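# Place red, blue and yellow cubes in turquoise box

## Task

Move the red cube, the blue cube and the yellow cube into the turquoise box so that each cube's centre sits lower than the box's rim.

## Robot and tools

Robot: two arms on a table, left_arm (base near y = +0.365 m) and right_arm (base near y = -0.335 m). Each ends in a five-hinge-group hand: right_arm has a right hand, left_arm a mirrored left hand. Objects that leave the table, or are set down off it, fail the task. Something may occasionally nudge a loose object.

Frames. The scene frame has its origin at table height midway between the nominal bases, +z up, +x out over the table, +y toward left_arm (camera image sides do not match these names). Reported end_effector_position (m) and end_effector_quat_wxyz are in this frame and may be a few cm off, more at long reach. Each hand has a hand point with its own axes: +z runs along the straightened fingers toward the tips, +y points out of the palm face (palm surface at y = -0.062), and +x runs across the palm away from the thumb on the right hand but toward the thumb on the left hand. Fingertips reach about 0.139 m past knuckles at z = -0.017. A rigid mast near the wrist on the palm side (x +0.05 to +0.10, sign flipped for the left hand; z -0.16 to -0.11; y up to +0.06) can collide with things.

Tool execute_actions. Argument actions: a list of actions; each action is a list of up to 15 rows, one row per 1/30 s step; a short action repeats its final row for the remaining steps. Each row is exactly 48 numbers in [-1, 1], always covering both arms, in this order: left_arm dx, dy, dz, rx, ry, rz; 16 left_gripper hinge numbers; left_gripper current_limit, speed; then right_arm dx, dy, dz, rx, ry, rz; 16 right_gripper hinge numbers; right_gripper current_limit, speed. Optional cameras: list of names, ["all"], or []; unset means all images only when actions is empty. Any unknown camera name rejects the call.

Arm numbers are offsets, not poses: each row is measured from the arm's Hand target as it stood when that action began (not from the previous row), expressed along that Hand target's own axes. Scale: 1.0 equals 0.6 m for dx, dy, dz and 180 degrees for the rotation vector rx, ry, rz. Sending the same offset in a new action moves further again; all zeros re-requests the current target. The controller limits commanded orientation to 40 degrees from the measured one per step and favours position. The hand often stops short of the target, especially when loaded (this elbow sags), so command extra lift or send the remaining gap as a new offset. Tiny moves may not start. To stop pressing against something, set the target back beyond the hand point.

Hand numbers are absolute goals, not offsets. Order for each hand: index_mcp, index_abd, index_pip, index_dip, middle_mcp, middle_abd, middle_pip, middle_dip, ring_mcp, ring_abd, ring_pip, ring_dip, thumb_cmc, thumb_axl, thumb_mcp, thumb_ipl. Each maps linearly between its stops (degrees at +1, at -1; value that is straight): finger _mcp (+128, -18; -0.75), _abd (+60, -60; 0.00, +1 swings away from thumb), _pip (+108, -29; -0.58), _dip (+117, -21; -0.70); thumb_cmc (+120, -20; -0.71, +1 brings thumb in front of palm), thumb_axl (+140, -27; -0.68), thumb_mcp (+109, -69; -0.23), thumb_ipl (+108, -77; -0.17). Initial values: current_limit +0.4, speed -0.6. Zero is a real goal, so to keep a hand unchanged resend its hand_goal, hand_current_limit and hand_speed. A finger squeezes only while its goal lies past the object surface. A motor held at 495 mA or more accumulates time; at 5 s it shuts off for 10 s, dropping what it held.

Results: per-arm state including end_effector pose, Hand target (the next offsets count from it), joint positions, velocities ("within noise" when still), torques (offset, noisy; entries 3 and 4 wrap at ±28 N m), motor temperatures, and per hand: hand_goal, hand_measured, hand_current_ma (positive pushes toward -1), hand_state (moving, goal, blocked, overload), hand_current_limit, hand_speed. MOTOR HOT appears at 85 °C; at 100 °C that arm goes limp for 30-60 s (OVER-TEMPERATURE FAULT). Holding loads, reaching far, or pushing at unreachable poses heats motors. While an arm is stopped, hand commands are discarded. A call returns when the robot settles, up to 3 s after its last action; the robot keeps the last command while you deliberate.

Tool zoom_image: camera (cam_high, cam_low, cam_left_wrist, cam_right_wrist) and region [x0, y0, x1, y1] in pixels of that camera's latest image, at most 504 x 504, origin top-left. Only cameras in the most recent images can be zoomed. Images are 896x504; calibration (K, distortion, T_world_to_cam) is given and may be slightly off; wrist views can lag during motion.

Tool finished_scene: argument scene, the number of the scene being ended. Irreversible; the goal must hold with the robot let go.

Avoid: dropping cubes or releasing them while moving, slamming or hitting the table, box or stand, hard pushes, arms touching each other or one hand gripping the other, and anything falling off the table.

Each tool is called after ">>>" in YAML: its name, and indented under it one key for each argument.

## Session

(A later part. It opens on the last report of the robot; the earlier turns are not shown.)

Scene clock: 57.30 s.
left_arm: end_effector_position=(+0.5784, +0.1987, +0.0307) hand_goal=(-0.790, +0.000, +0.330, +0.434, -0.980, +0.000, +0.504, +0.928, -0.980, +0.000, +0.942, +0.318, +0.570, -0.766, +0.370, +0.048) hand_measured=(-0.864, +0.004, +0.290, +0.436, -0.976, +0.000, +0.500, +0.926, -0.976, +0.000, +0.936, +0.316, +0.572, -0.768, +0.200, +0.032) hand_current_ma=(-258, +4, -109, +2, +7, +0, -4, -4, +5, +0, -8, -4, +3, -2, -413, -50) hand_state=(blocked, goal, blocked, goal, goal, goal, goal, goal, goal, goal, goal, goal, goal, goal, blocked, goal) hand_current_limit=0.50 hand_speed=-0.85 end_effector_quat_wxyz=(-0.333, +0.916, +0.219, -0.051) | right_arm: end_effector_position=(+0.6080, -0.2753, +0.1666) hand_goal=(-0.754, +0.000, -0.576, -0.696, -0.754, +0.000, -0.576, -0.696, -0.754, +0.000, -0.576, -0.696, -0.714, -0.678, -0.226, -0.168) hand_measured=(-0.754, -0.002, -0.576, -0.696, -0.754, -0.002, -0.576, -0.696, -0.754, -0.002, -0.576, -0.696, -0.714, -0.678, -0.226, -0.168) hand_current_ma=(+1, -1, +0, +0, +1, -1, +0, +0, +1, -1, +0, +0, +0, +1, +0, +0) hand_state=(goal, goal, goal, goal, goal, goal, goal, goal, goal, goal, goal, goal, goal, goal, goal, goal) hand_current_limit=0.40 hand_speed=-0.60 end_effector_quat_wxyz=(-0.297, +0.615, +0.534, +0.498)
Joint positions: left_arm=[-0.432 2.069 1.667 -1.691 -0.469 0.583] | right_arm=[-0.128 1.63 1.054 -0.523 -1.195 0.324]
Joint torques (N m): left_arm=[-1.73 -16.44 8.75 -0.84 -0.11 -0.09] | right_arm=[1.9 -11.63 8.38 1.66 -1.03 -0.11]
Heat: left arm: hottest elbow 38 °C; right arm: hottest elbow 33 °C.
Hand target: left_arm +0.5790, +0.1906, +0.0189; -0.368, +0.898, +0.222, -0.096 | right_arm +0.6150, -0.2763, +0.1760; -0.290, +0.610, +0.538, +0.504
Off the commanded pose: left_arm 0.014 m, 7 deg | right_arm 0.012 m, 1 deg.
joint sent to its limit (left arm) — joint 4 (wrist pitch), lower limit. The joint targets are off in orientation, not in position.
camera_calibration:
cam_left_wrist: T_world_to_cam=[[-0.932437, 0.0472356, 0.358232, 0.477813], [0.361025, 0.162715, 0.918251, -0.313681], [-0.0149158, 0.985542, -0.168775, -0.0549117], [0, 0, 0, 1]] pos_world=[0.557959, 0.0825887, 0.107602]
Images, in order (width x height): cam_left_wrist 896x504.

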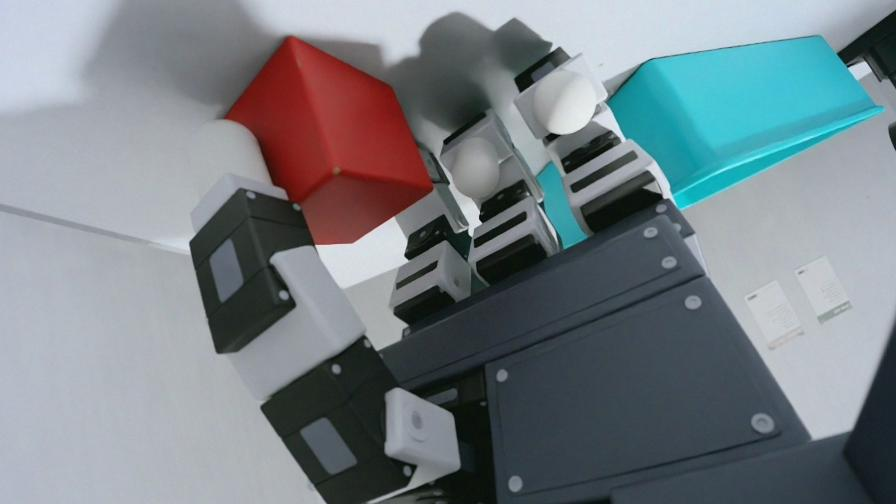

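>>> execute_actions:
  actions:
    - [[0.0287,-0.0353,-0.0353,0,0,0,-0.79,0,0.33,0.435,-0.98,0,0.504,0.928,-0.98,0,0.942,0.319,0.571,-0.766,0.37,0.049,0.5,-0.85,0,0,0,0,0,0,-0.754,0,-0.576,-0.696,-0.754,0,-0.576,-0.696,-0.754,0,-0.576,-0.696,-0.714,-0.678,-0.226,-0.168,0.4,-0.6]]
    - [[0,-0.0412,-0.0412,0,0,0,-0.79,0,0.33,0.435,-0.98,0,0.504,0.928,-0.98,0,0.942,0.319,0.571,-0.766,0.37,0.049,0.5,-0.85,0,0,0,0,0,0,-0.754,0,-0.576,-0.696,-0.754,0,-0.576,-0.696,-0.754,0,-0.576,-0.696,-0.714,-0.678,-0.226,-0.168,0.4,-0.6]]
  cameras: ["cam_left_wrist"]

Scene clock: 59.77 s.
left_arm: end_effector_position=(+0.5817, +0.1986, +0.0705) hand_goal=(-0.790, +0.000, +0.330, +0.434, -0.980, +0.000, +0.504, +0.928, -0.980, +0.000, +0.942, +0.318, +0.570, -0.766, +0.370, +0.048) hand_measured=(-0.856, +0.004, +0.290, +0.428, -0.976, +0.000, +0.500, +0.926, -0.976, +0.000, +0.936, +0.316, +0.574, -0.768, +0.200, +0.028) hand_current_ma=(-225, +3, -109, -11, +7, +0, -4, -4, +5, +0, -8, -4, +7, -3, -412, -62) hand_state=(blocked, goal, blocked, goal, goal, goal, goal, goal, goal, goal, goal, goal, goal, goal, blocked, goal) hand_current_limit=0.50 hand_speed=-0.85 end_effector_quat_wxyz=(-0.313, +0.927, +0.206, -0.031) | right_arm: end_effector_position=(+0.6080, -0.2753, +0.1666) hand_goal=(-0.754, +0.000, -0.576, -0.696, -0.754, +0.000, -0.576, -0.696, -0.754, +0.000, -0.576, -0.696, -0.714, -0.678, -0.226, -0.168) hand_measured=(-0.754, -0.002, -0.576, -0.696, -0.754, -0.002, -0.576, -0.696, -0.754, -0.002, -0.576, -0.696, -0.714, -0.678, -0.226, -0.168) hand_current_ma=(+1, -1, +0, +0, +1, -1, +0, +0, +1, -1, +0, +0, +0, +1, +0, +0) hand_state=(goal, goal, goal, goal, goal, goal, goal, goal, goal, goal, goal, goal, goal, goal, goal, goal) hand_current_limit=0.40 hand_speed=-0.60 end_effector_quat_wxyz=(-0.297, +0.615, +0.534, +0.498)
Joint positions: left_arm=[-0.424 1.994 1.667 -1.691 -0.474 0.642] | right_arm=[-0.128 1.63 1.054 -0.523 -1.195 0.324]
Joint torques (N m): left_arm=[0.5 -17.61 10.7 -0.62 -0.62 0.05] | right_arm=[2.26 -12.16 8.49 1.77 -1.1 -0.12]
Heat: left arm: hottest elbow 38 °C; right arm: hottest elbow 33 °C.
Hand target: left_arm +0.5946, +0.1992, +0.0835; -0.368, +0.898, +0.222, -0.096 | right_arm +0.6150, -0.2763, +0.1760; -0.290, +0.610, +0.538, +0.504
Off the commanded pose: left_arm 0.018 m, 10 deg | right_arm 0.012 m, 1 deg.
joint sent to its limit (left arm) — joint 4 (wrist pitch), lower limit. The joint targets are off in orientation, not in position.
camera_calibration:
cam_left_wrist: T_world_to_cam=[[-0.941992, 0.0977811, 0.321075, 0.464809], [0.334105, 0.181962, 0.924805, -0.339935], [0.0320048, 0.978432, -0.204076, -0.0714258], [0, 0, 0, 1]] pos_world=[0.553706, 0.086291, 0.150558]
Images, in order (width x height): cam_left_wrist 896x504.

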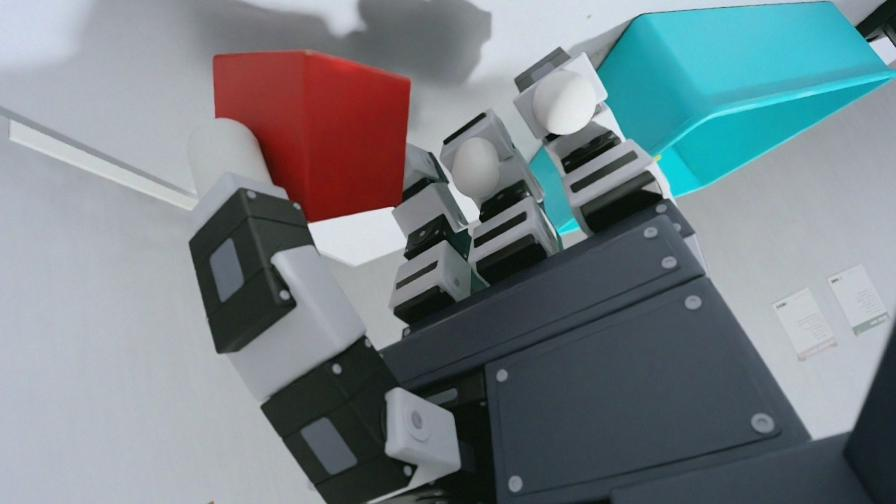

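>>> execute_actions:
  actions:
    - [[0,-0.0353,-0.0353,0,0,0,-0.79,0,0.33,0.435,-0.98,0,0.504,0.928,-0.98,0,0.942,0.319,0.571,-0.766,0.37,0.049,0.5,-0.85,0,0,0,0,0,0,-0.754,0,-0.576,-0.696,-0.754,0,-0.576,-0.696,-0.754,0,-0.576,-0.696,-0.714,-0.678,-0.226,-0.168,0.4,-0.6]]
    - [[-0.0162,-0.0776,0.0304,0,-0.021,-0.0211,-0.79,0,0.33,0.435,-0.98,0,0.504,0.928,-0.98,0,0.942,0.319,0.571,-0.766,0.37,0.049,0.5,-0.85,0,0,0,0,0,0,-0.754,0,-0.576,-0.696,-0.754,0,-0.576,-0.696,-0.754,0,-0.576,-0.696,-0.714,-0.678,-0.226,-0.168,0.4,-0.6]]
    - [[-0.0147,-0.0706,0.0352,0,-0.021,-0.0211,-0.79,0,0.33,0.435,-0.98,0,0.504,0.928,-0.98,0,0.942,0.319,0.571,-0.766,0.37,0.049,0.5,-0.85,0,0,0,0,0,0,-0.754,0,-0.576,-0.696,-0.754,0,-0.576,-0.696,-0.754,0,-0.576,-0.696,-0.714,-0.678,-0.226,-0.168,0.4,-0.6]]
    - [[-0.0135,-0.0518,0.0518,0,-0.021,-0.0211,-0.79,0,0.33,0.435,-0.98,0,0.504,0.928,-0.98,0,0.942,0.319,0.571,-0.766,0.37,0.049,0.5,-0.85,0,0,0,0,0,0,-0.754,0,-0.576,-0.696,-0.754,0,-0.576,-0.696,-0.754,0,-0.576,-0.696,-0.714,-0.678,-0.226,-0.168,0.4,-0.6]]
  cameras: ["cam_left_wrist","cam_high"]

Scene clock: 63.23 s.
left_arm: end_effector_position=(+0.5009, +0.2946, +0.1429) hand_goal=(-0.790, +0.000, +0.330, +0.434, -0.980, +0.000, +0.504, +0.928, -0.980, +0.000, +0.942, +0.318, +0.570, -0.766, +0.370, +0.048) hand_measured=(-0.856, +0.004, +0.290, +0.428, -0.976, +0.000, +0.500, +0.926, -0.976, +0.000, +0.936, +0.316, +0.578, -0.766, +0.200, +0.028) hand_current_ma=(-218, +3, -109, -11, +7, +0, -4, -4, +5, +0, -8, -4, +12, +0, -413, -66) hand_state=(blocked, goal, blocked, goal, goal, goal, goal, goal, goal, goal, goal, goal, goal, goal, blocked, blocked) hand_current_limit=0.50 hand_speed=-0.85 end_effector_quat_wxyz=(-0.268, +0.907, +0.324, -0.042) | right_arm: end_effector_position=(+0.6080, -0.2753, +0.1666) hand_goal=(-0.754, +0.000, -0.576, -0.696, -0.754, +0.000, -0.576, -0.696, -0.754, +0.000, -0.576, -0.696, -0.714, -0.678, -0.226, -0.168) hand_measured=(-0.754, -0.002, -0.576, -0.696, -0.754, -0.002, -0.576, -0.696, -0.754, -0.002, -0.576, -0.696, -0.714, -0.678, -0.226, -0.168) hand_current_ma=(+1, -1, +0, +0, +1, -1, +0, +0, +1, -1, +0, +0, +0, +1, +0, +0) hand_state=(goal, goal, goal, goal, goal, goal, goal, goal, goal, goal, goal, goal, goal, goal, goal, goal) hand_current_limit=0.40 hand_speed=-0.60 end_effector_quat_wxyz=(-0.297, +0.615, +0.534, +0.498)
Joint positions: left_arm=[-0.282 1.643 1.371 -1.689 -0.397 0.566] | right_arm=[-0.128 1.63 1.054 -0.523 -1.195 0.324]
Joint torques (N m): left_arm=[-0.56 -13.57 7.58 -0.57 -0.32 -0.19] | right_arm=[1.67 -11.4 8.4 1.52 -1.06 -0.16]
Heat: left arm: hottest elbow 38 °C; right arm: hottest elbow 33 °C.
Hand target: left_arm +0.4990, +0.2977, +0.1483; -0.352, +0.857, +0.345, -0.147 | right_arm +0.6150, -0.2763, +0.1760; -0.290, +0.610, +0.538, +0.504
Off the commanded pose: left_arm 0.007 m, 17 deg | right_arm 0.012 m, 1 deg.
joint sent to its limit (left arm) — joint 4 (wrist pitch), lower limit. The joint targets are off in orientation, not in position.
camera_calibration:
cam_left_wrist: T_world_to_cam=[[-0.961278, -0.109315, 0.252974, 0.436547], [0.208839, 0.309984, 0.927522, -0.372787], [-0.17981, 0.944437, -0.275151, -0.021645], [0, 0, 0, 1]] pos_world=[0.493603, 0.183721, 0.229377]
Images, in order (width x height): cam_high 896x504, cam_left_wrist 896x504.

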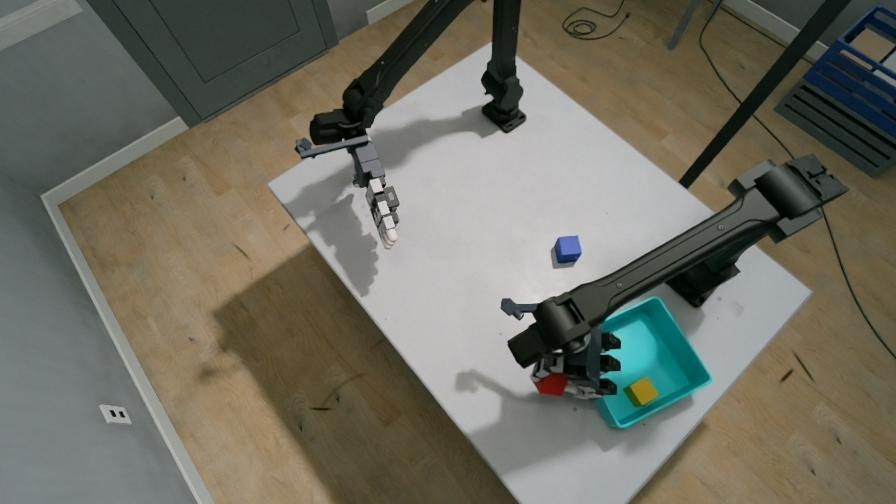

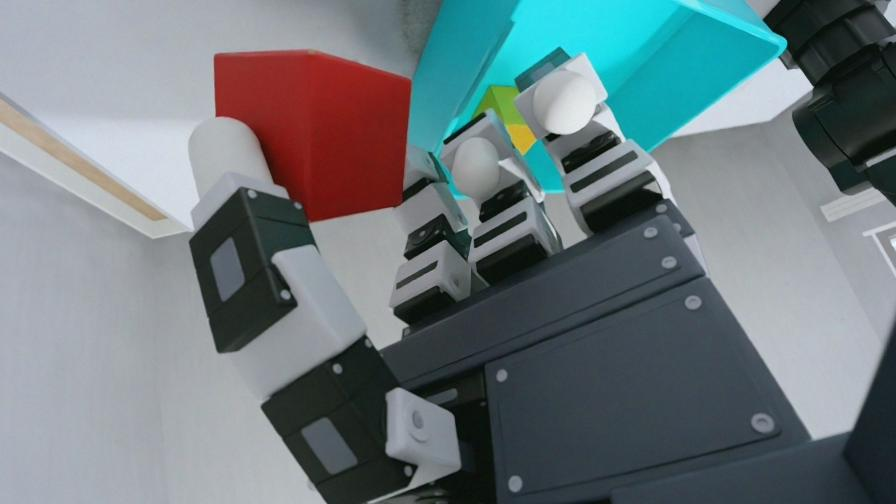

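>>> execute_actions:
  actions:
    - [[-0.0125,-0.051,0.051,0,-0.021,-0.0211,-0.79,0,0.33,0.435,-0.98,0,0.504,0.928,-0.98,0,0.942,0.319,0.571,-0.766,0.37,0.049,0.5,-0.85,0,0,0,0,0,0,-0.754,0,-0.576,-0.696,-0.754,0,-0.576,-0.696,-0.754,0,-0.576,-0.696,-0.714,-0.678,-0.226,-0.168,0.4,-0.6]]
    - [[-0.0115,-0.0501,0.0501,0,-0.021,-0.0211,-0.79,0,0.33,0.435,-0.98,0,0.504,0.928,-0.98,0,0.942,0.319,0.571,-0.766,0.37,0.049,0.5,-0.85,0,0,0,0,0,0,-0.754,0,-0.576,-0.696,-0.754,0,-0.576,-0.696,-0.754,0,-0.576,-0.696,-0.714,-0.678,-0.226,-0.168,0.4,-0.6]]
    - [[-0.0107,-0.0492,0.0492,0,-0.021,-0.0211,-0.79,0,0.33,0.435,-0.98,0,0.504,0.928,-0.98,0,0.942,0.319,0.571,-0.766,0.37,0.049,0.5,-0.85,0,0,0,0,0,0,-0.754,0,-0.576,-0.696,-0.754,0,-0.576,-0.696,-0.754,0,-0.576,-0.696,-0.714,-0.678,-0.226,-0.168,0.4,-0.6]]
    - [[-0.0102,-0.0483,0.0483,0,-0.021,-0.0211,-0.79,0,0.33,0.435,-0.98,0,0.504,0.928,-0.98,0,0.942,0.319,0.571,-0.766,0.37,0.049,0.5,-0.85,0,0,0,0,0,0,-0.754,0,-0.576,-0.696,-0.754,0,-0.576,-0.696,-0.754,0,-0.576,-0.696,-0.714,-0.678,-0.226,-0.168,0.4,-0.6]]
  cameras: ["cam_left_wrist","cam_high"]

>>> zoom_image:
  camera: "cam_high"
  region: [550, 280, 720, 440]

>>> zoom_image:
  camera: "cam_left_wrist"
  region: [140, 0, 644, 240]

Scene clock: 66.00 s.
left_arm: end_effector_position=(+0.3529, +0.3764, +0.1456) hand_goal=(-0.790, +0.000, +0.330, +0.434, -0.980, +0.000, +0.504, +0.928, -0.980, +0.000, +0.942, +0.318, +0.570, -0.766, +0.370, +0.048) hand_measured=(-0.856, +0.004, +0.290, +0.428, -0.976, +0.000, +0.500, +0.926, -0.976, +0.000, +0.936, +0.316, +0.578, -0.766, +0.200, +0.028) hand_current_ma=(-217, +3, -109, -11, +7, +0, -4, -4, +5, +0, -8, -4, +12, +0, -412, -66) hand_state=(blocked, goal, blocked, goal, goal, goal, goal, goal, goal, goal, goal, goal, goal, goal, blocked, blocked) hand_current_limit=0.50 hand_speed=-0.85 end_effector_quat_wxyz=(-0.217, +0.839, +0.492, -0.086) | right_arm: end_effector_position=(+0.6080, -0.2753, +0.1666) hand_goal=(-0.754, +0.000, -0.576, -0.696, -0.754, +0.000, -0.576, -0.696, -0.754, +0.000, -0.576, -0.696, -0.714, -0.678, -0.226, -0.168) hand_measured=(-0.754, -0.002, -0.576, -0.696, -0.754, -0.002, -0.576, -0.696, -0.754, -0.002, -0.576, -0.696, -0.714, -0.678, -0.226, -0.168) hand_current_ma=(+1, -1, +0, +0, +1, -1, +0, +0, +1, -1, +0, +0, +0, +1, +0, +0) hand_state=(goal, goal, goal, goal, goal, goal, goal, goal, goal, goal, goal, goal, goal, goal, goal, goal) hand_current_limit=0.40 hand_speed=-0.60 end_effector_quat_wxyz=(-0.297, +0.615, +0.534, +0.498)
Joint positions: left_arm=[-0.11 1.244 0.962 -1.688 -0.258 0.389] | right_arm=[-0.128 1.63 1.054 -0.523 -1.195 0.324]
Joint torques (N m): left_arm=[0.44 -7.88 7.69 -0.62 -0.16 -0.22] | right_arm=[2.08 -12.16 8.28 1.62 -1.03 -0.08]
Heat: left arm: hottest elbow 38 °C; right arm: hottest elbow 33 °C.
Hand target: left_arm +0.3505, +0.3799, +0.1485; -0.320, +0.778, +0.498, -0.210 | right_arm +0.6150, -0.2763, +0.1760; -0.290, +0.610, +0.538, +0.504
Off the commanded pose: left_arm 0.005 m, 20 deg | right_arm 0.012 m, 1 deg.
joint sent to its limit (left arm) — joint 4 (wrist pitch), lower limit. The joint targets are off in orientation, not in position.
camera_calibration:
cam_left_wrist: T_world_to_cam=[[-0.864867, -0.442241, 0.237544, 0.396094], [0.033305, 0.421603, 0.906169, -0.346654], [-0.500894, 0.791627, -0.349902, 0.0568401], [0, 0, 0, 1]] pos_world=[0.382585, 0.276324, 0.239926]
Images, in order (width x height): cam_high 896x504, cam_left_wrist 896x504.

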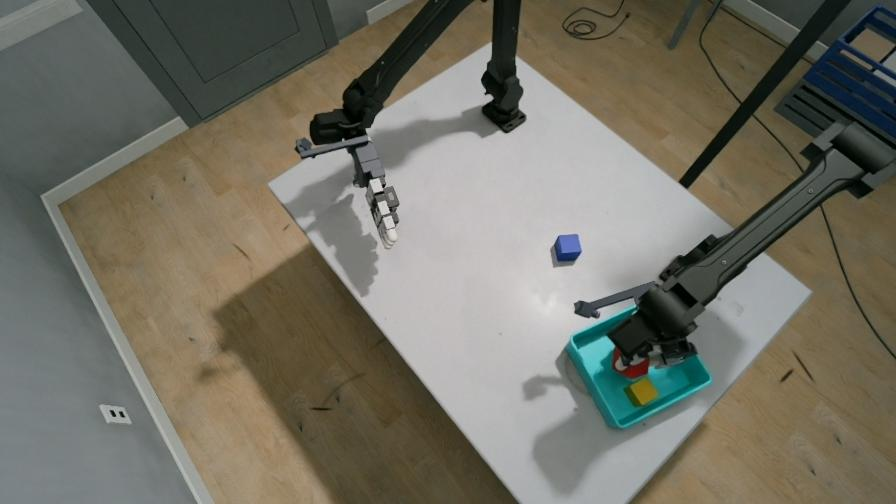

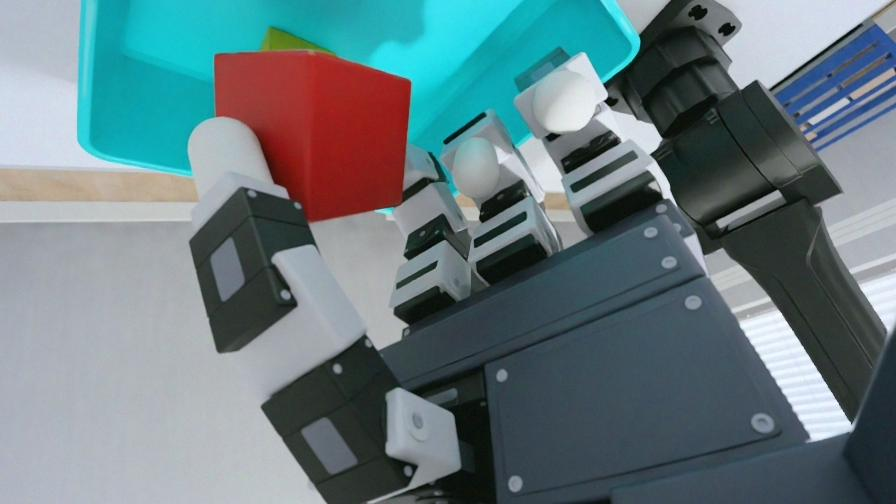

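Scaled by 2.965.

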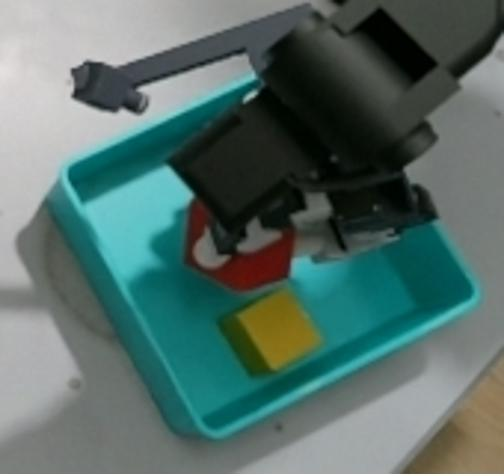

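Scaled by 1.000.

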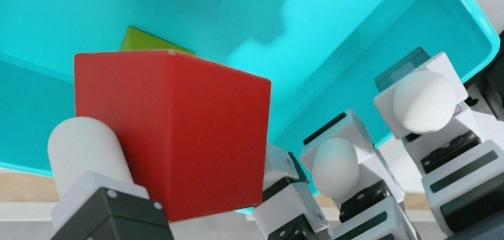

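>>> execute_actions:
  actions:
    - [[-0.002,0.0498,0.0408,0,0,0,-0.79,0,0.33,0.435,-0.98,0,0.504,0.928,-0.98,0,0.942,0.319,0.571,-0.766,0.37,0.049,0.5,-0.85,0,0,0,0,0,0,-0.754,0,-0.576,-0.696,-0.754,0,-0.576,-0.696,-0.754,0,-0.576,-0.696,-0.714,-0.678,-0.226,-0.168,0.4,-0.6]]
    - [[0,0.0353,0.0353,0,0,0,-0.79,0,0.33,0.435,-0.98,0,0.504,0.928,-0.98,0,0.942,0.319,0.571,-0.766,0.37,0.049,0.5,-0.85,0,0,0,0,0,0,-0.754,0,-0.576,-0.696,-0.754,0,-0.576,-0.696,-0.754,0,-0.576,-0.696,-0.714,-0.678,-0.226,-0.168,0.4,-0.6]]
  cameras: ["cam_left_wrist","cam_high"]

>>> zoom_image:
  camera: "cam_high"
  region: [550, 280, 720, 440]

Scene clock: 68.17 s.
left_arm: end_effector_position=(+0.3494, +0.3795, +0.0767) hand_goal=(-0.790, +0.000, +0.330, +0.434, -0.980, +0.000, +0.504, +0.928, -0.980, +0.000, +0.942, +0.318, +0.570, -0.766, +0.370, +0.048) hand_measured=(-0.856, +0.004, +0.290, +0.428, -0.976, +0.000, +0.500, +0.926, -0.976, +0.000, +0.936, +0.316, +0.578, -0.766, +0.200, +0.028) hand_current_ma=(-217, +3, -109, -11, +7, +0, -4, -4, +5, +0, -8, -4, +12, +0, -413, -66) hand_state=(blocked, goal, blocked, goal, goal, goal, goal, goal, goal, goal, goal, goal, goal, goal, blocked, blocked) hand_current_limit=0.50 hand_speed=-0.85 end_effector_quat_wxyz=(-0.283, +0.800, +0.501, -0.171) | right_arm: end_effector_position=(+0.6080, -0.2753, +0.1666) hand_goal=(-0.754, +0.000, -0.576, -0.696, -0.754, +0.000, -0.576, -0.696, -0.754, +0.000, -0.576, -0.696, -0.714, -0.678, -0.226, -0.168) hand_measured=(-0.754, -0.002, -0.576, -0.696, -0.754, -0.002, -0.576, -0.696, -0.754, -0.002, -0.576, -0.696, -0.714, -0.678, -0.226, -0.168) hand_current_ma=(+1, -1, +0, +0, +1, -1, +0, +0, +1, -1, +0, +0, +0, +1, +0, +0) hand_state=(goal, goal, goal, goal, goal, goal, goal, goal, goal, goal, goal, goal, goal, goal, goal, goal) hand_current_limit=0.40 hand_speed=-0.60 end_effector_quat_wxyz=(-0.297, +0.615, +0.534, +0.498)
Joint positions: left_arm=[-0.117 1.479 0.961 -1.688 -0.241 0.298] | right_arm=[-0.128 1.63 1.054 -0.523 -1.195 0.324]
Joint torques (N m): left_arm=[-1.14 -9.99 7.45 -1.28 -0.17 -0.16] | right_arm=[1.32 -11.99 8.47 1.43 -1.06 -0.11]
Heat: left arm: hottest elbow 38 °C; right arm: hottest elbow 33 °C.
Hand target: left_arm +0.3530, +0.3767, +0.0800; -0.320, +0.778, +0.498, -0.211 | right_arm +0.6150, -0.2763, +0.1760; -0.290, +0.610, +0.538, +0.504
Off the commanded pose: left_arm 0.006 m, 7 deg | right_arm 0.012 m, 1 deg.
joint sent to its limit (left arm) — joint 4 (wrist pitch), lower limit. The joint targets are off in orientation, not in position.
camera_calibration:
cam_left_wrist: T_world_to_cam=[[-0.759965, -0.520847, 0.388809, 0.392295], [0.192908, 0.390497, 0.900166, -0.328934], [-0.620677, 0.759098, -0.196289, 0.0709875], [0, 0, 0, 1]] pos_world=[0.405644, 0.278887, 0.157502]
Images, in order (width x height): cam_high 896x504, cam_left_wrist 896x504.

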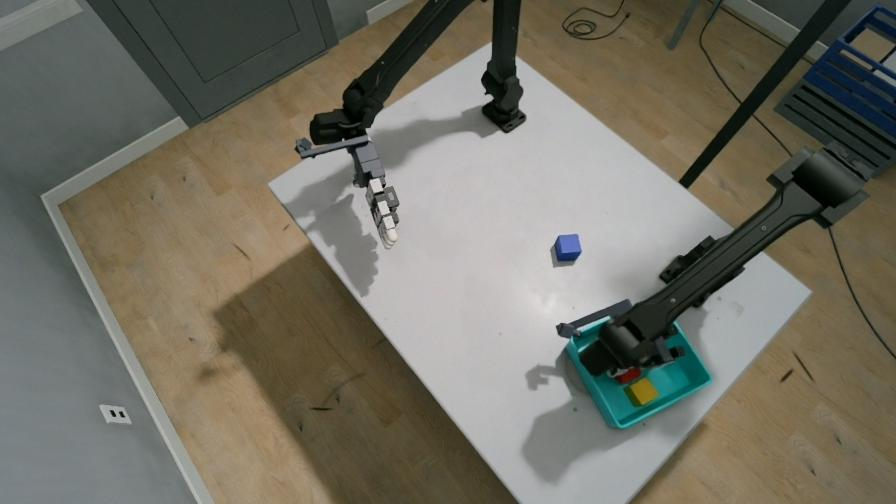

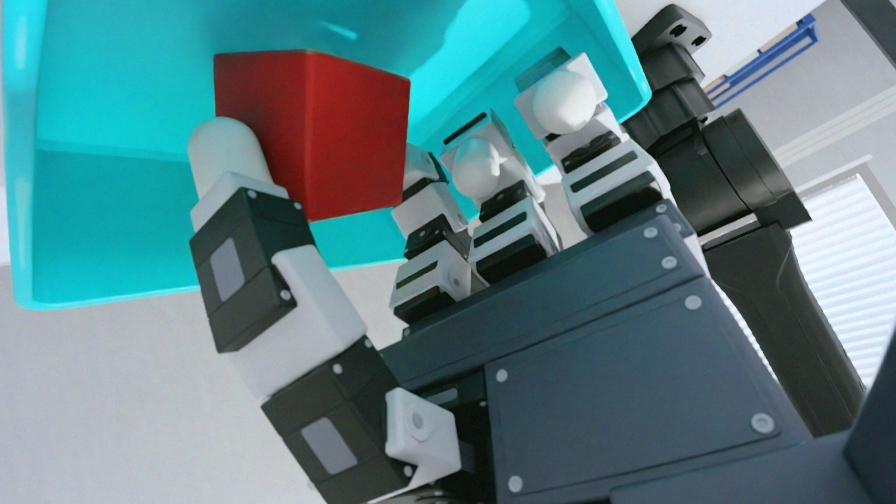

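Scaled by 2.965.

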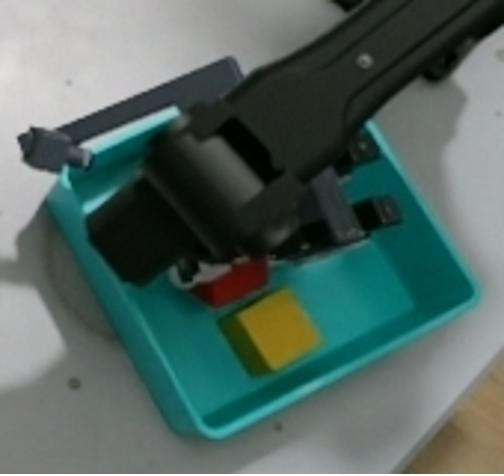

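>>> execute_actions:
  actions:
    - [[-0.005,0.0201,0.0271,0,0,0,-0.79,0,0.33,0.435,-0.98,0,0.504,0.928,-0.98,0,0.942,0.319,0.571,-0.766,0.37,0.049,0.5,-0.85,0,0,0,0,0,0,-0.754,0,-0.576,-0.696,-0.754,0,-0.576,-0.696,-0.754,0,-0.576,-0.696,-0.714,-0.678,-0.226,-0.168,0.4,-0.6]]
    - [[0,0.0141,0.0141,0,0,0,-0.79,0,0.33,0.435,-0.98,0,0.504,0.928,-0.98,0,0.942,0.319,0.571,-0.766,0.33,0.049,0.4,-0.85,0,0,0,0,0,0,-0.754,0,-0.576,-0.696,-0.754,0,-0.576,-0.696,-0.754,0,-0.576,-0.696,-0.714,-0.678,-0.226,-0.168,0.4,-0.6]]
  cameras: ["cam_left_wrist","cam_high"]

>>> zoom_image:
  camera: "cam_high"
  region: [550, 280, 720, 440]

Scene clock: 70.20 s.
left_arm: end_effector_position=(+0.3428, +0.3781, +0.0470) hand_goal=(-0.790, +0.000, +0.330, +0.434, -0.980, +0.000, +0.504, +0.928, -0.980, +0.000, +0.942, +0.318, +0.570, -0.766, +0.330, +0.048) hand_measured=(-0.854, +0.004, +0.290, +0.432, -0.976, +0.000, +0.500, +0.926, -0.976, +0.000, +0.936, +0.316, +0.578, -0.766, +0.200, +0.026) hand_current_ma=(-213, +3, -108, -3, +7, +0, -4, -4, +5, +0, -8, -4, +12, +0, -385, -71) hand_state=(blocked, goal, blocked, goal, goal, goal, goal, goal, goal, goal, goal, goal, goal, goal, blocked, blocked) hand_current_limit=0.40 hand_speed=-0.85 end_effector_quat_wxyz=(-0.313, +0.782, +0.498, -0.206) | right_arm: end_effector_position=(+0.6080, -0.2753, +0.1666) hand_goal=(-0.754, +0.000, -0.576, -0.696, -0.754, +0.000, -0.576, -0.696, -0.754, +0.000, -0.576, -0.696, -0.714, -0.678, -0.226, -0.168) hand_measured=(-0.754, -0.002, -0.576, -0.696, -0.754, -0.002, -0.576, -0.696, -0.754, -0.002, -0.576, -0.696, -0.714, -0.678, -0.226, -0.168) hand_current_ma=(+1, -1, +0, +0, +1, -1, +0, +0, +1, -1, +0, +0, +0, +1, +0, +0) hand_state=(goal, goal, goal, goal, goal, goal, goal, goal, goal, goal, goal, goal, goal, goal, goal, goal) hand_current_limit=0.40 hand_speed=-0.60 end_effector_quat_wxyz=(-0.297, +0.615, +0.534, +0.498)
Joint positions: left_arm=[-0.127 1.583 0.961 -1.688 -0.231 0.262] | right_arm=[-0.128 1.63 1.054 -0.523 -1.195 0.324]
Joint torques (N m): left_arm=[-1.61 -9.29 7.49 -1.28 -0.09 -0.13] | right_arm=[2.2 -11.34 8.49 1.55 -1.04 -0.09]
Heat: left arm: hottest elbow 38 °C; right arm: hottest elbow 34 °C.
Hand target: left_arm +0.3489, +0.3750, +0.0480; -0.320, +0.778, +0.498, -0.211 | right_arm +0.6150, -0.2763, +0.1760; -0.290, +0.610, +0.538, +0.504
Off the commanded pose: left_arm 0.007 m, 1 deg | right_arm 0.012 m, 1 deg.
joint sent to its limit (left arm) — joint 4 (wrist pitch), lower limit. The joint targets still meet the commanded pose.
camera_calibration:
cam_left_wrist: T_world_to_cam=[[-0.708515, -0.546655, 0.44629, 0.387486], [0.268616, 0.375895, 0.886876, -0.320156], [-0.652573, 0.748246, -0.119487, 0.0734907], [0, 0, 0, 1]] pos_world=[0.408497, 0.277177, 0.119789]
Images, in order (width x height): cam_high 896x504, cam_left_wrist 896x504.

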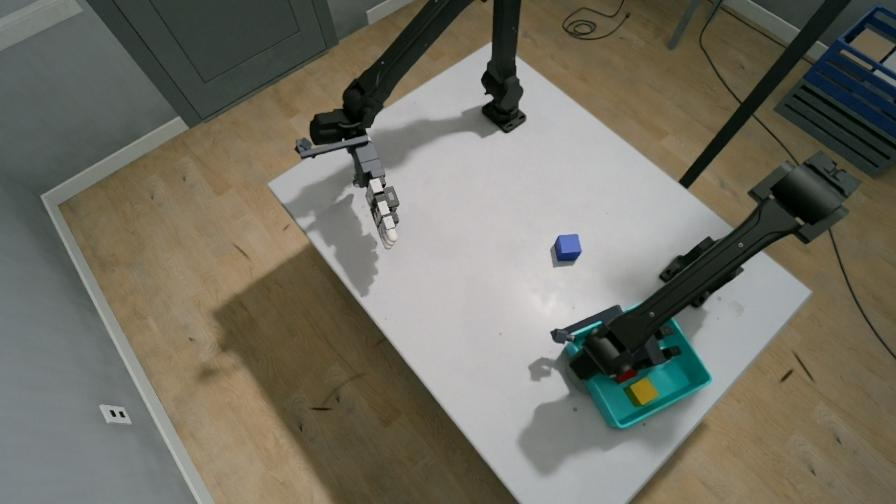

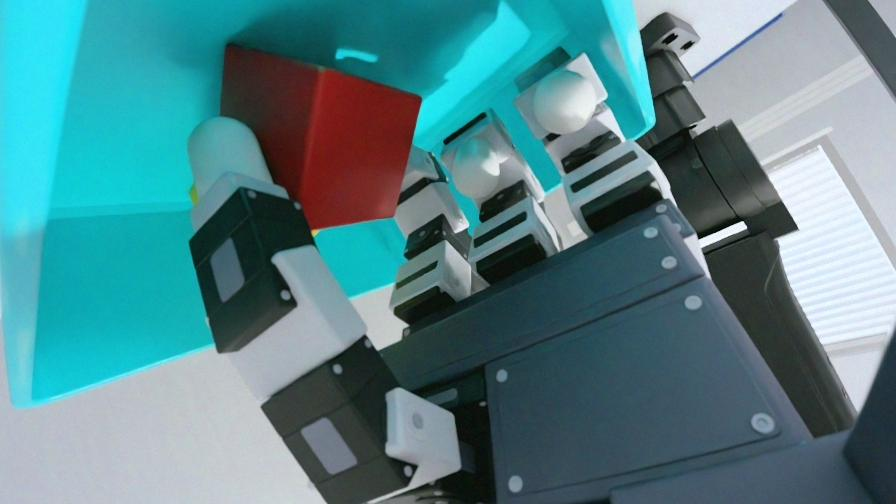

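Scaled by 2.965.

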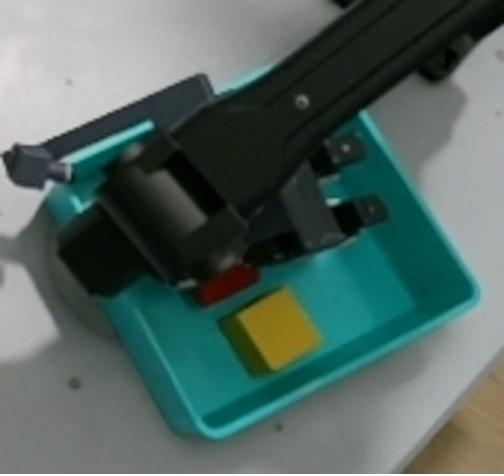

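>>> execute_actions:
  actions:
    - [[0,0.0071,0.0071,0,0,0,-0.79,0,0.33,0.435,-0.98,0,0.504,0.928,-0.98,0,0.942,0.319,0.571,-0.766,0.31,0.049,0.3,-0.85,0,0,0,0,0,0,-0.754,0,-0.576,-0.696,-0.754,0,-0.576,-0.696,-0.754,0,-0.576,-0.696,-0.714,-0.678,-0.226,-0.168,0.4,-0.6]]
    - [[0,0.0059,0.0059,0,0,0,-0.80,0,0.33,0.435,-0.98,0,0.504,0.928,-0.98,0,0.942,0.319,0.571,-0.766,0.28,0.049,0.3,-0.85,0,0,0,0,0,0,-0.754,0,-0.576,-0.696,-0.754,0,-0.576,-0.696,-0.754,0,-0.576,-0.696,-0.714,-0.678,-0.226,-0.168,0.4,-0.6]]
  cameras: ["cam_left_wrist","cam_high"]

>>> zoom_image:
  camera: "cam_high"
  region: [550, 280, 720, 440]

Scene clock: 71.57 s.
left_arm: end_effector_position=(+0.3405, +0.3789, +0.0392) hand_goal=(-0.800, +0.000, +0.330, +0.434, -0.980, +0.000, +0.504, +0.928, -0.980, +0.000, +0.942, +0.318, +0.570, -0.766, +0.280, +0.048) hand_measured=(-0.854, +0.004, +0.290, +0.428, -0.976, +0.000, +0.500, +0.926, -0.976, +0.000, +0.936, +0.316, +0.576, -0.768, +0.200, +0.026) hand_current_ma=(-171, +3, -108, -8, +7, +0, -4, -4, +5, +0, -8, -4, +11, -2, -358, -71) hand_state=(blocked, goal, blocked, goal, goal, goal, goal, goal, goal, goal, goal, goal, goal, goal, blocked, blocked) hand_current_limit=0.30 hand_speed=-0.85 end_effector_quat_wxyz=(-0.322, +0.777, +0.497, -0.216) | right_arm: end_effector_position=(+0.6080, -0.2753, +0.1666) hand_goal=(-0.754, +0.000, -0.576, -0.696, -0.754, +0.000, -0.576, -0.696, -0.754, +0.000, -0.576, -0.696, -0.714, -0.678, -0.226, -0.168) hand_measured=(-0.754, -0.002, -0.576, -0.696, -0.754, -0.002, -0.576, -0.696, -0.754, -0.002, -0.576, -0.696, -0.714, -0.678, -0.226, -0.168) hand_current_ma=(+1, -1, +0, +0, +1, -1, +0, +0, +1, -1, +0, +0, +0, +1, +0, +0) hand_state=(goal, goal, goal, goal, goal, goal, goal, goal, goal, goal, goal, goal, goal, goal, goal, goal) hand_current_limit=0.40 hand_speed=-0.60 end_effector_quat_wxyz=(-0.297, +0.615, +0.534, +0.498)
Joint positions: left_arm=[-0.127 1.611 0.961 -1.688 -0.23 0.254] | right_arm=[-0.128 1.63 1.054 -0.523 -1.195 0.324]
Joint torques (N m): left_arm=[-1.55 -9.35 7.13 -0.94 -0.09 -0.12] | right_arm=[1.96 -10.99 8.18 1.58 -1.06 -0.11]
Heat: left arm: hottest elbow 38 °C; right arm: hottest elbow 34 °C.
Hand target: left_arm +0.3489, +0.3750, +0.0370; -0.320, +0.778, +0.498, -0.211 | right_arm +0.6150, -0.2763, +0.1760; -0.290, +0.610, +0.538, +0.504
Off the commanded pose: left_arm 0.009 m, 1 deg | right_arm 0.012 m, 1 deg.
camera_calibration:
cam_left_wrist: T_world_to_cam=[[-0.693481, -0.55447, 0.46005, 0.387062], [0.288566, 0.371327, 0.882523, -0.317851], [-0.660162, 0.744768, -0.0975067, 0.0735351], [0, 0, 0, 1]] pos_world=[0.408686, 0.277874, 0.109613]
Images, in order (width x height): cam_high 896x504, cam_left_wrist 896x504.

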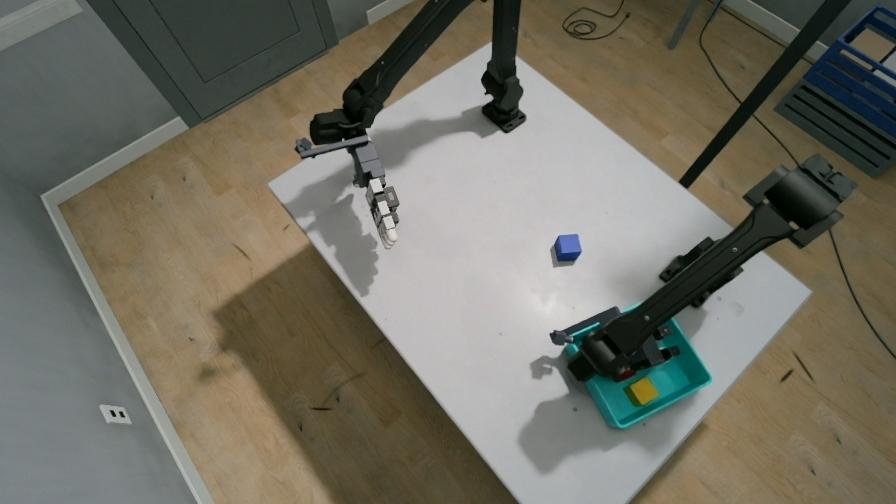

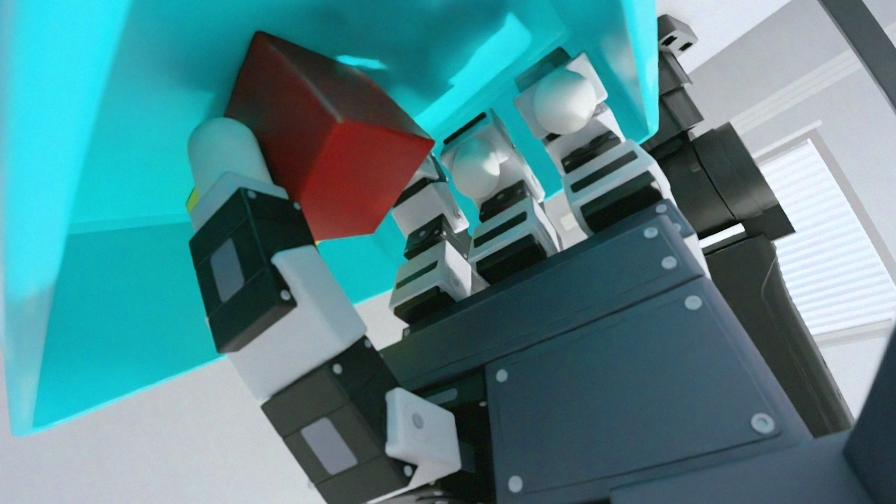

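Scaled by 2.965.

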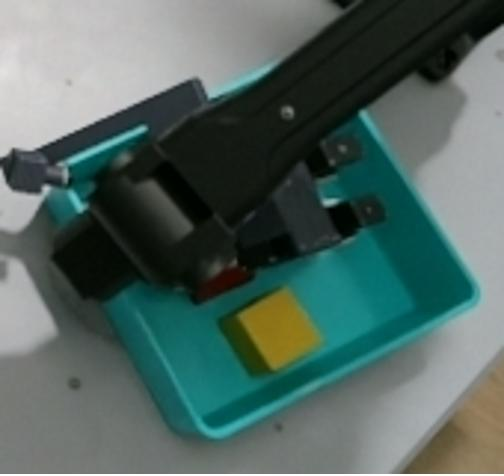

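>>> execute_actions:
  actions:
    - [[0,0.0059,0.0059,0,0,0,-0.80,0,0.33,0.435,-0.98,0,0.504,0.928,-0.98,0,0.942,0.319,0.571,-0.766,0.26,0.049,0.2,-0.85,0,0,0,0,0,0,-0.754,0,-0.576,-0.696,-0.754,0,-0.576,-0.696,-0.754,0,-0.576,-0.696,-0.714,-0.678,-0.226,-0.168,0.4,-0.6]]
  cameras: ["cam_left_wrist"]

Scene clock: 72.40 s.
left_arm: end_effector_position=(+0.3422, +0.3785, +0.0355) hand_goal=(-0.800, +0.000, +0.330, +0.434, -0.980, +0.000, +0.504, +0.928, -0.980, +0.000, +0.942, +0.318, +0.570, -0.766, +0.260, +0.048) hand_measured=(-0.854, +0.004, +0.290, +0.428, -0.976, +0.000, +0.500, +0.926, -0.976, +0.000, +0.936, +0.316, +0.576, -0.768, +0.200, +0.026) hand_current_ma=(-171, +3, -108, -8, +7, +0, -4, -4, +5, +0, -8, -4, +11, -2, -250, -71) hand_state=(blocked, goal, blocked, goal, goal, goal, goal, goal, goal, goal, goal, goal, goal, goal, blocked, blocked) hand_current_limit=0.20 hand_speed=-0.85 end_effector_quat_wxyz=(-0.321, +0.777, +0.497, -0.215) | right_arm: end_effector_position=(+0.6080, -0.2753, +0.1666) hand_goal=(-0.754, +0.000, -0.576, -0.696, -0.754, +0.000, -0.576, -0.696, -0.754, +0.000, -0.576, -0.696, -0.714, -0.678, -0.226, -0.168) hand_measured=(-0.754, -0.002, -0.576, -0.696, -0.754, -0.002, -0.576, -0.696, -0.754, -0.002, -0.576, -0.696, -0.714, -0.678, -0.226, -0.168) hand_current_ma=(+1, -1, +0, +0, +1, -1, +0, +0, +1, -1, +0, +0, +0, +1, +0, +0) hand_state=(goal, goal, goal, goal, goal, goal, goal, goal, goal, goal, goal, goal, goal, goal, goal, goal) hand_current_limit=0.40 hand_speed=-0.60 end_effector_quat_wxyz=(-0.297, +0.615, +0.534, +0.498)
Joint positions: left_arm=[-0.128 1.62 0.961 -1.677 -0.23 0.254] | right_arm=[-0.128 1.63 1.054 -0.523 -1.195 0.324]
Joint torques (N m): left_arm=[-1.73 -9.58 6.63 -0.75 -0.09 -0.11] | right_arm=[1.08 -11.58 8.47 1.42 -1.07 -0.16]
Heat: left arm: hottest elbow 38 °C; right arm: hottest elbow 34 °C.
Hand target: left_arm +0.3489, +0.3749, +0.0321; -0.320, +0.778, +0.498, -0.210 | right_arm +0.6150, -0.2763, +0.1760; -0.290, +0.610, +0.538, +0.504
Off the commanded pose: left_arm 0.008 m, 1 deg | right_arm 0.012 m, 1 deg.
camera_calibration:
cam_left_wrist: T_world_to_cam=[[-0.694382, -0.554202, 0.459013, 0.390068], [0.286993, 0.371664, 0.882893, -0.314511], [-0.6599, 0.744799, -0.0990245, 0.0745092], [0, 0, 0, 1]] pos_world=[0.410287, 0.277574, 0.106011]
Images, in order (width x height): cam_left_wrist 896x504.

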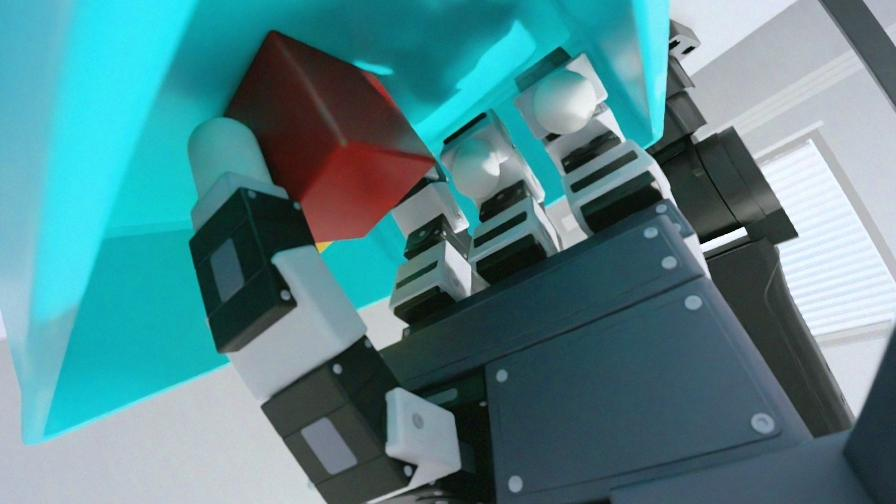

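>>> execute_actions:
  actions:
    - [[0,0.001,0.001,0,0,0,-0.83,0,0.31,0.435,-0.98,0,0.504,0.928,-0.98,0,0.942,0.319,0.571,-0.766,0.22,0.04,0.3,-0.9,0,0,0,0,0,0,-0.754,0,-0.576,-0.696,-0.754,0,-0.576,-0.696,-0.754,0,-0.576,-0.696,-0.714,-0.678,-0.226,-0.168,0.4,-0.6]]
    - [[0,0,0,0,0,0,-0.85,0,0.299,0.435,-0.98,0,0.504,0.928,-0.98,0,0.942,0.319,0.571,-0.766,0.18,0.045,0.4,-0.9,0,0,0,0,0,0,-0.754,0,-0.576,-0.696,-0.754,0,-0.576,-0.696,-0.754,0,-0.576,-0.696,-0.714,-0.678,-0.226,-0.168,0.4,-0.6]]
    - [[0,0,0,0,0,0,-0.90,0,0.299,0.435,-0.98,0,0.504,0.928,-0.98,0,0.942,0.319,0.571,-0.766,0.13,0.049,0.4,-0.85,0,0,0,0,0,0,-0.754,0,-0.576,-0.696,-0.754,0,-0.576,-0.696,-0.754,0,-0.576,-0.696,-0.714,-0.678,-0.226,-0.168,0.4,-0.6]]
    - [[0,0,0,0,0,0,-0.96,0,0.299,0.435,-0.98,0,0.504,0.928,-0.98,0,0.942,0.319,0.571,-0.766,0.10,0.049,0.4,-0.8,0,0,0,0,0,0,-0.754,0,-0.576,-0.696,-0.754,0,-0.576,-0.696,-0.754,0,-0.576,-0.696,-0.714,-0.678,-0.226,-0.168,0.4,-0.6]]
  cameras: ["cam_left_wrist"]

Scene clock: 74.87 s.
left_arm: end_effector_position=(+0.3427, +0.3782, +0.0347) hand_goal=(-0.960, +0.000, +0.298, +0.434, -0.980, +0.000, +0.504, +0.928, -0.980, +0.000, +0.942, +0.318, +0.570, -0.766, +0.100, +0.048) hand_measured=(-0.946, +0.002, +0.294, +0.430, -0.976, +0.000, +0.500, +0.926, -0.976, +0.000, +0.936, +0.316, +0.574, -0.768, +0.104, +0.046) hand_current_ma=(+32, +3, -4, -4, +7, +0, -4, -4, +5, +0, -8, -4, +4, -2, +7, -4) hand_state=(goal, goal, goal, goal, goal, goal, goal, goal, goal, goal, goal, goal, goal, goal, goal, goal) hand_current_limit=0.40 hand_speed=-0.80 end_effector_quat_wxyz=(-0.320, +0.777, +0.497, -0.215) | right_arm: end_effector_position=(+0.6080, -0.2753, +0.1666) hand_goal=(-0.754, +0.000, -0.576, -0.696, -0.754, +0.000, -0.576, -0.696, -0.754, +0.000, -0.576, -0.696, -0.714, -0.678, -0.226, -0.168) hand_measured=(-0.754, -0.002, -0.576, -0.696, -0.754, -0.002, -0.576, -0.696, -0.754, -0.002, -0.576, -0.696, -0.714, -0.678, -0.226, -0.168) hand_current_ma=(+1, -1, +0, +0, +1, -1, +0, +0, +1, -1, +0, +0, +0, +1, +0, +0) hand_state=(goal, goal, goal, goal, goal, goal, goal, goal, goal, goal, goal, goal, goal, goal, goal, goal) hand_current_limit=0.40 hand_speed=-0.60 end_effector_quat_wxyz=(-0.297, +0.615, +0.534, +0.498)
Joint positions: left_arm=[-0.128 1.622 0.961 -1.675 -0.229 0.254] | right_arm=[-0.128 1.63 1.054 -0.523 -1.195 0.324]
Joint torques (N m): left_arm=[-1.44 -9.17 6.68 -0.88 -0.1 -0.14] | right_arm=[1.32 -11.11 8.32 1.58 -1.01 -0.13]
Heat: left arm: hottest elbow 38 °C; right arm: hottest elbow 34 °C.
Hand target: left_arm +0.3488, +0.3749, +0.0312; -0.320, +0.778, +0.498, -0.211 | right_arm +0.6150, -0.2763, +0.1760; -0.290, +0.610, +0.538, +0.504
Off the commanded pose: left_arm 0.008 m, 0 deg | right_arm 0.012 m, 1 deg.
camera_calibration:
cam_left_wrist: T_world_to_cam=[[-0.694825, -0.553987, 0.458603, 0.390676], [0.285981, 0.372258, 0.882971, -0.313778], [-0.659873, 0.744663, -0.100224, 0.0750163], [0, 0, 0, 1]] pos_world=[0.410687, 0.277374, 0.10541]
Images, in order (width x height): cam_left_wrist 896x504.

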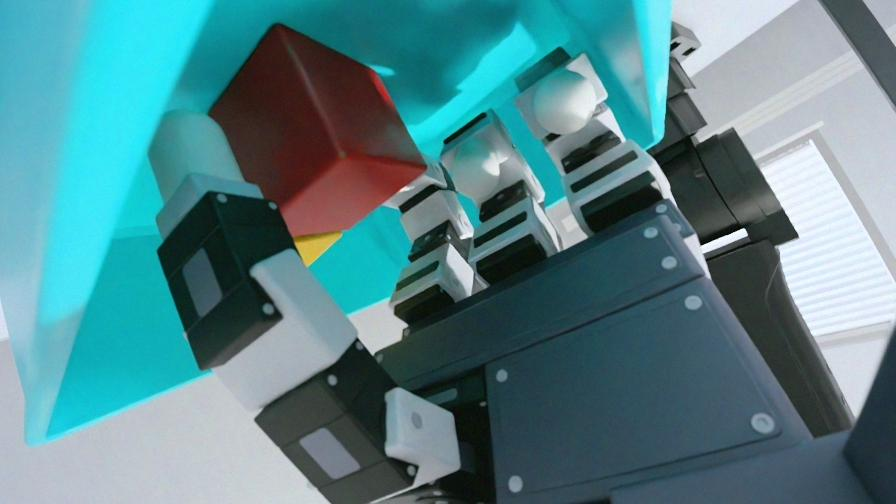

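>>> execute_actions:
  actions:
    - [[0.003,-0.0195,-0.0277,0,0,0,-0.96,0,0.299,0.435,-0.98,0,0.504,0.928,-0.98,0,0.942,0.319,0.571,-0.766,0.1,0.049,0.4,-0.8,0,0,0,0,0,0,-0.754,0,-0.576,-0.696,-0.754,0,-0.576,-0.696,-0.754,0,-0.576,-0.696,-0.714,-0.678,-0.226,-0.168,0.4,-0.6]]
    - [[0,-0.0471,-0.0471,0,0,0,-0.96,0,0.299,0.435,-0.98,0,0.504,0.928,-0.98,0,0.942,0.319,0.571,-0.766,0.06,0.049,0.4,-0.8,0,0,0,0,0,0,-0.754,0,-0.576,-0.696,-0.754,0,-0.576,-0.696,-0.754,0,-0.576,-0.696,-0.714,-0.678,-0.226,-0.168,0.4,-0.6]]
    - [[0,-0.0412,-0.0412,0,0,0,-0.96,0,0.299,0.435,-0.98,0,0.504,0.928,-0.98,0,0.942,0.319,0.571,-0.766,0.0,0.049,0.4,-0.8,0,0,0,0,0,0,-0.754,0,-0.576,-0.696,-0.754,0,-0.576,-0.696,-0.754,0,-0.576,-0.696,-0.714,-0.678,-0.226,-0.168,0.4,-0.6]]
    - [[-0.0743,-0.0136,-0.01,0,0.00404,0.00406,-0.96,0,0.299,0.435,-0.98,0,0.504,0.928,-0.98,0,0.942,0.319,0.571,-0.766,0.0,0.049,0.4,-0.8,0,0,0,0,0,0,-0.754,0,-0.576,-0.696,-0.754,0,-0.576,-0.696,-0.754,0,-0.576,-0.696,-0.714,-0.678,-0.226,-0.168,0.4,-0.6]]
    - [[-0.0743,-0.0007,0.0007,0,0.00404,0.00406,-0.96,0,0.299,0.435,-0.98,0,0.504,0.928,-0.98,0,0.942,0.319,0.571,-0.766,0.0,0.049,0.4,-0.8,0,0,0,0,0,0,-0.754,0,-0.576,-0.696,-0.754,0,-0.576,-0.696,-0.754,0,-0.576,-0.696,-0.714,-0.678,-0.226,-0.168,0.4,-0.6]]
  cameras: ["cam_high"]

>>> zoom_image:
  camera: "cam_high"
  region: [550, 280, 720, 440]

Scene clock: 79.00 s.
left_arm: end_effector_position=(+0.3196, +0.2966, +0.1352) hand_goal=(-0.960, +0.000, +0.298, +0.434, -0.980, +0.000, +0.504, +0.928, -0.980, +0.000, +0.942, +0.318, +0.570, -0.766, +0.000, +0.048) hand_measured=(-0.950, +0.002, +0.294, +0.430, -0.976, +0.000, +0.500, +0.926, -0.976, +0.000, +0.936, +0.316, +0.570, -0.768, +0.006, +0.046) hand_current_ma=(+19, +2, -4, -4, +7, +0, -4, -4, +5, +0, -8, -4, +1, -2, +14, -2) hand_state=(goal, goal, goal, goal, goal, goal, goal, goal, goal, goal, goal, goal, goal, goal, goal, goal) hand_current_limit=0.40 hand_speed=-0.80 end_effector_quat_wxyz=(-0.187, +0.840, +0.501, -0.090) | right_arm: end_effector_position=(+0.6080, -0.2753, +0.1666) hand_goal=(-0.754, +0.000, -0.576, -0.696, -0.754, +0.000, -0.576, -0.696, -0.754, +0.000, -0.576, -0.696, -0.714, -0.678, -0.226, -0.168) hand_measured=(-0.754, -0.002, -0.576, -0.696, -0.754, -0.002, -0.576, -0.696, -0.754, -0.002, -0.576, -0.696, -0.714, -0.678, -0.226, -0.168) hand_current_ma=(+1, -1, +0, +0, +1, -1, +0, +0, +1, -1, +0, +0, +0, +1, +0, +0) hand_state=(goal, goal, goal, goal, goal, goal, goal, goal, goal, goal, goal, goal, goal, goal, goal, goal) hand_current_limit=0.40 hand_speed=-0.60 end_effector_quat_wxyz=(-0.297, +0.615, +0.534, +0.498)
Joint positions: left_arm=[-0.373 1.188 0.89 -1.68 -0.103 0.143] | right_arm=[-0.128 1.63 1.054 -0.523 -1.195 0.324]
Joint torques (N m): left_arm=[-1.26 -7.06 7.57 -1.06 0 -0.12] | right_arm=[1.79 -11.16 8.29 1.5 -1.06 -0.11]
Heat: left arm: hottest elbow 38 °C; right arm: hottest elbow 34 °C.
Hand target: left_arm +0.3136, +0.2959, +0.1369; -0.324, +0.787, +0.484, -0.205 | right_arm +0.6150, -0.2763, +0.1760; -0.290, +0.610, +0.538, +0.504
Off the commanded pose: left_arm 0.006 m, 21 deg | right_arm 0.012 m, 1 deg.
joint sent to its limit (left arm) — joint 4 (wrist pitch), lower limit. The joint targets are off in orientation, not in position.
Images, in order (width x height): cam_high 896x504.

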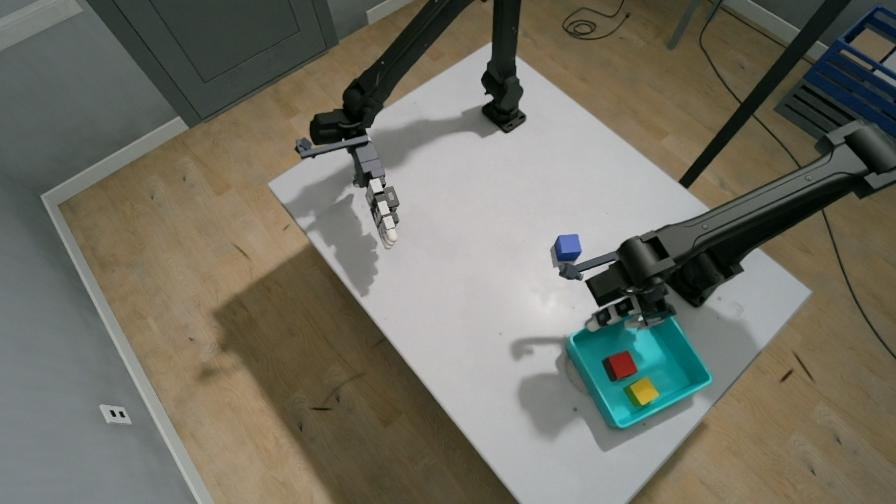

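Scaled by 2.965.

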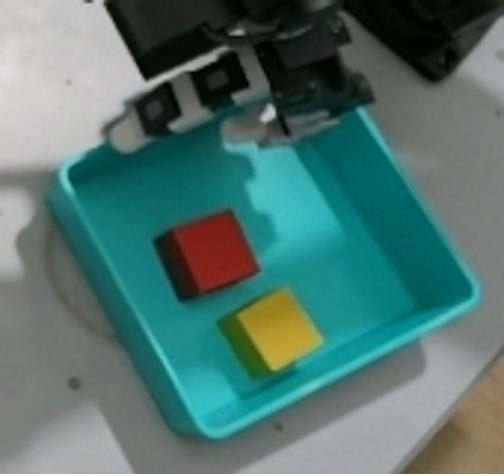

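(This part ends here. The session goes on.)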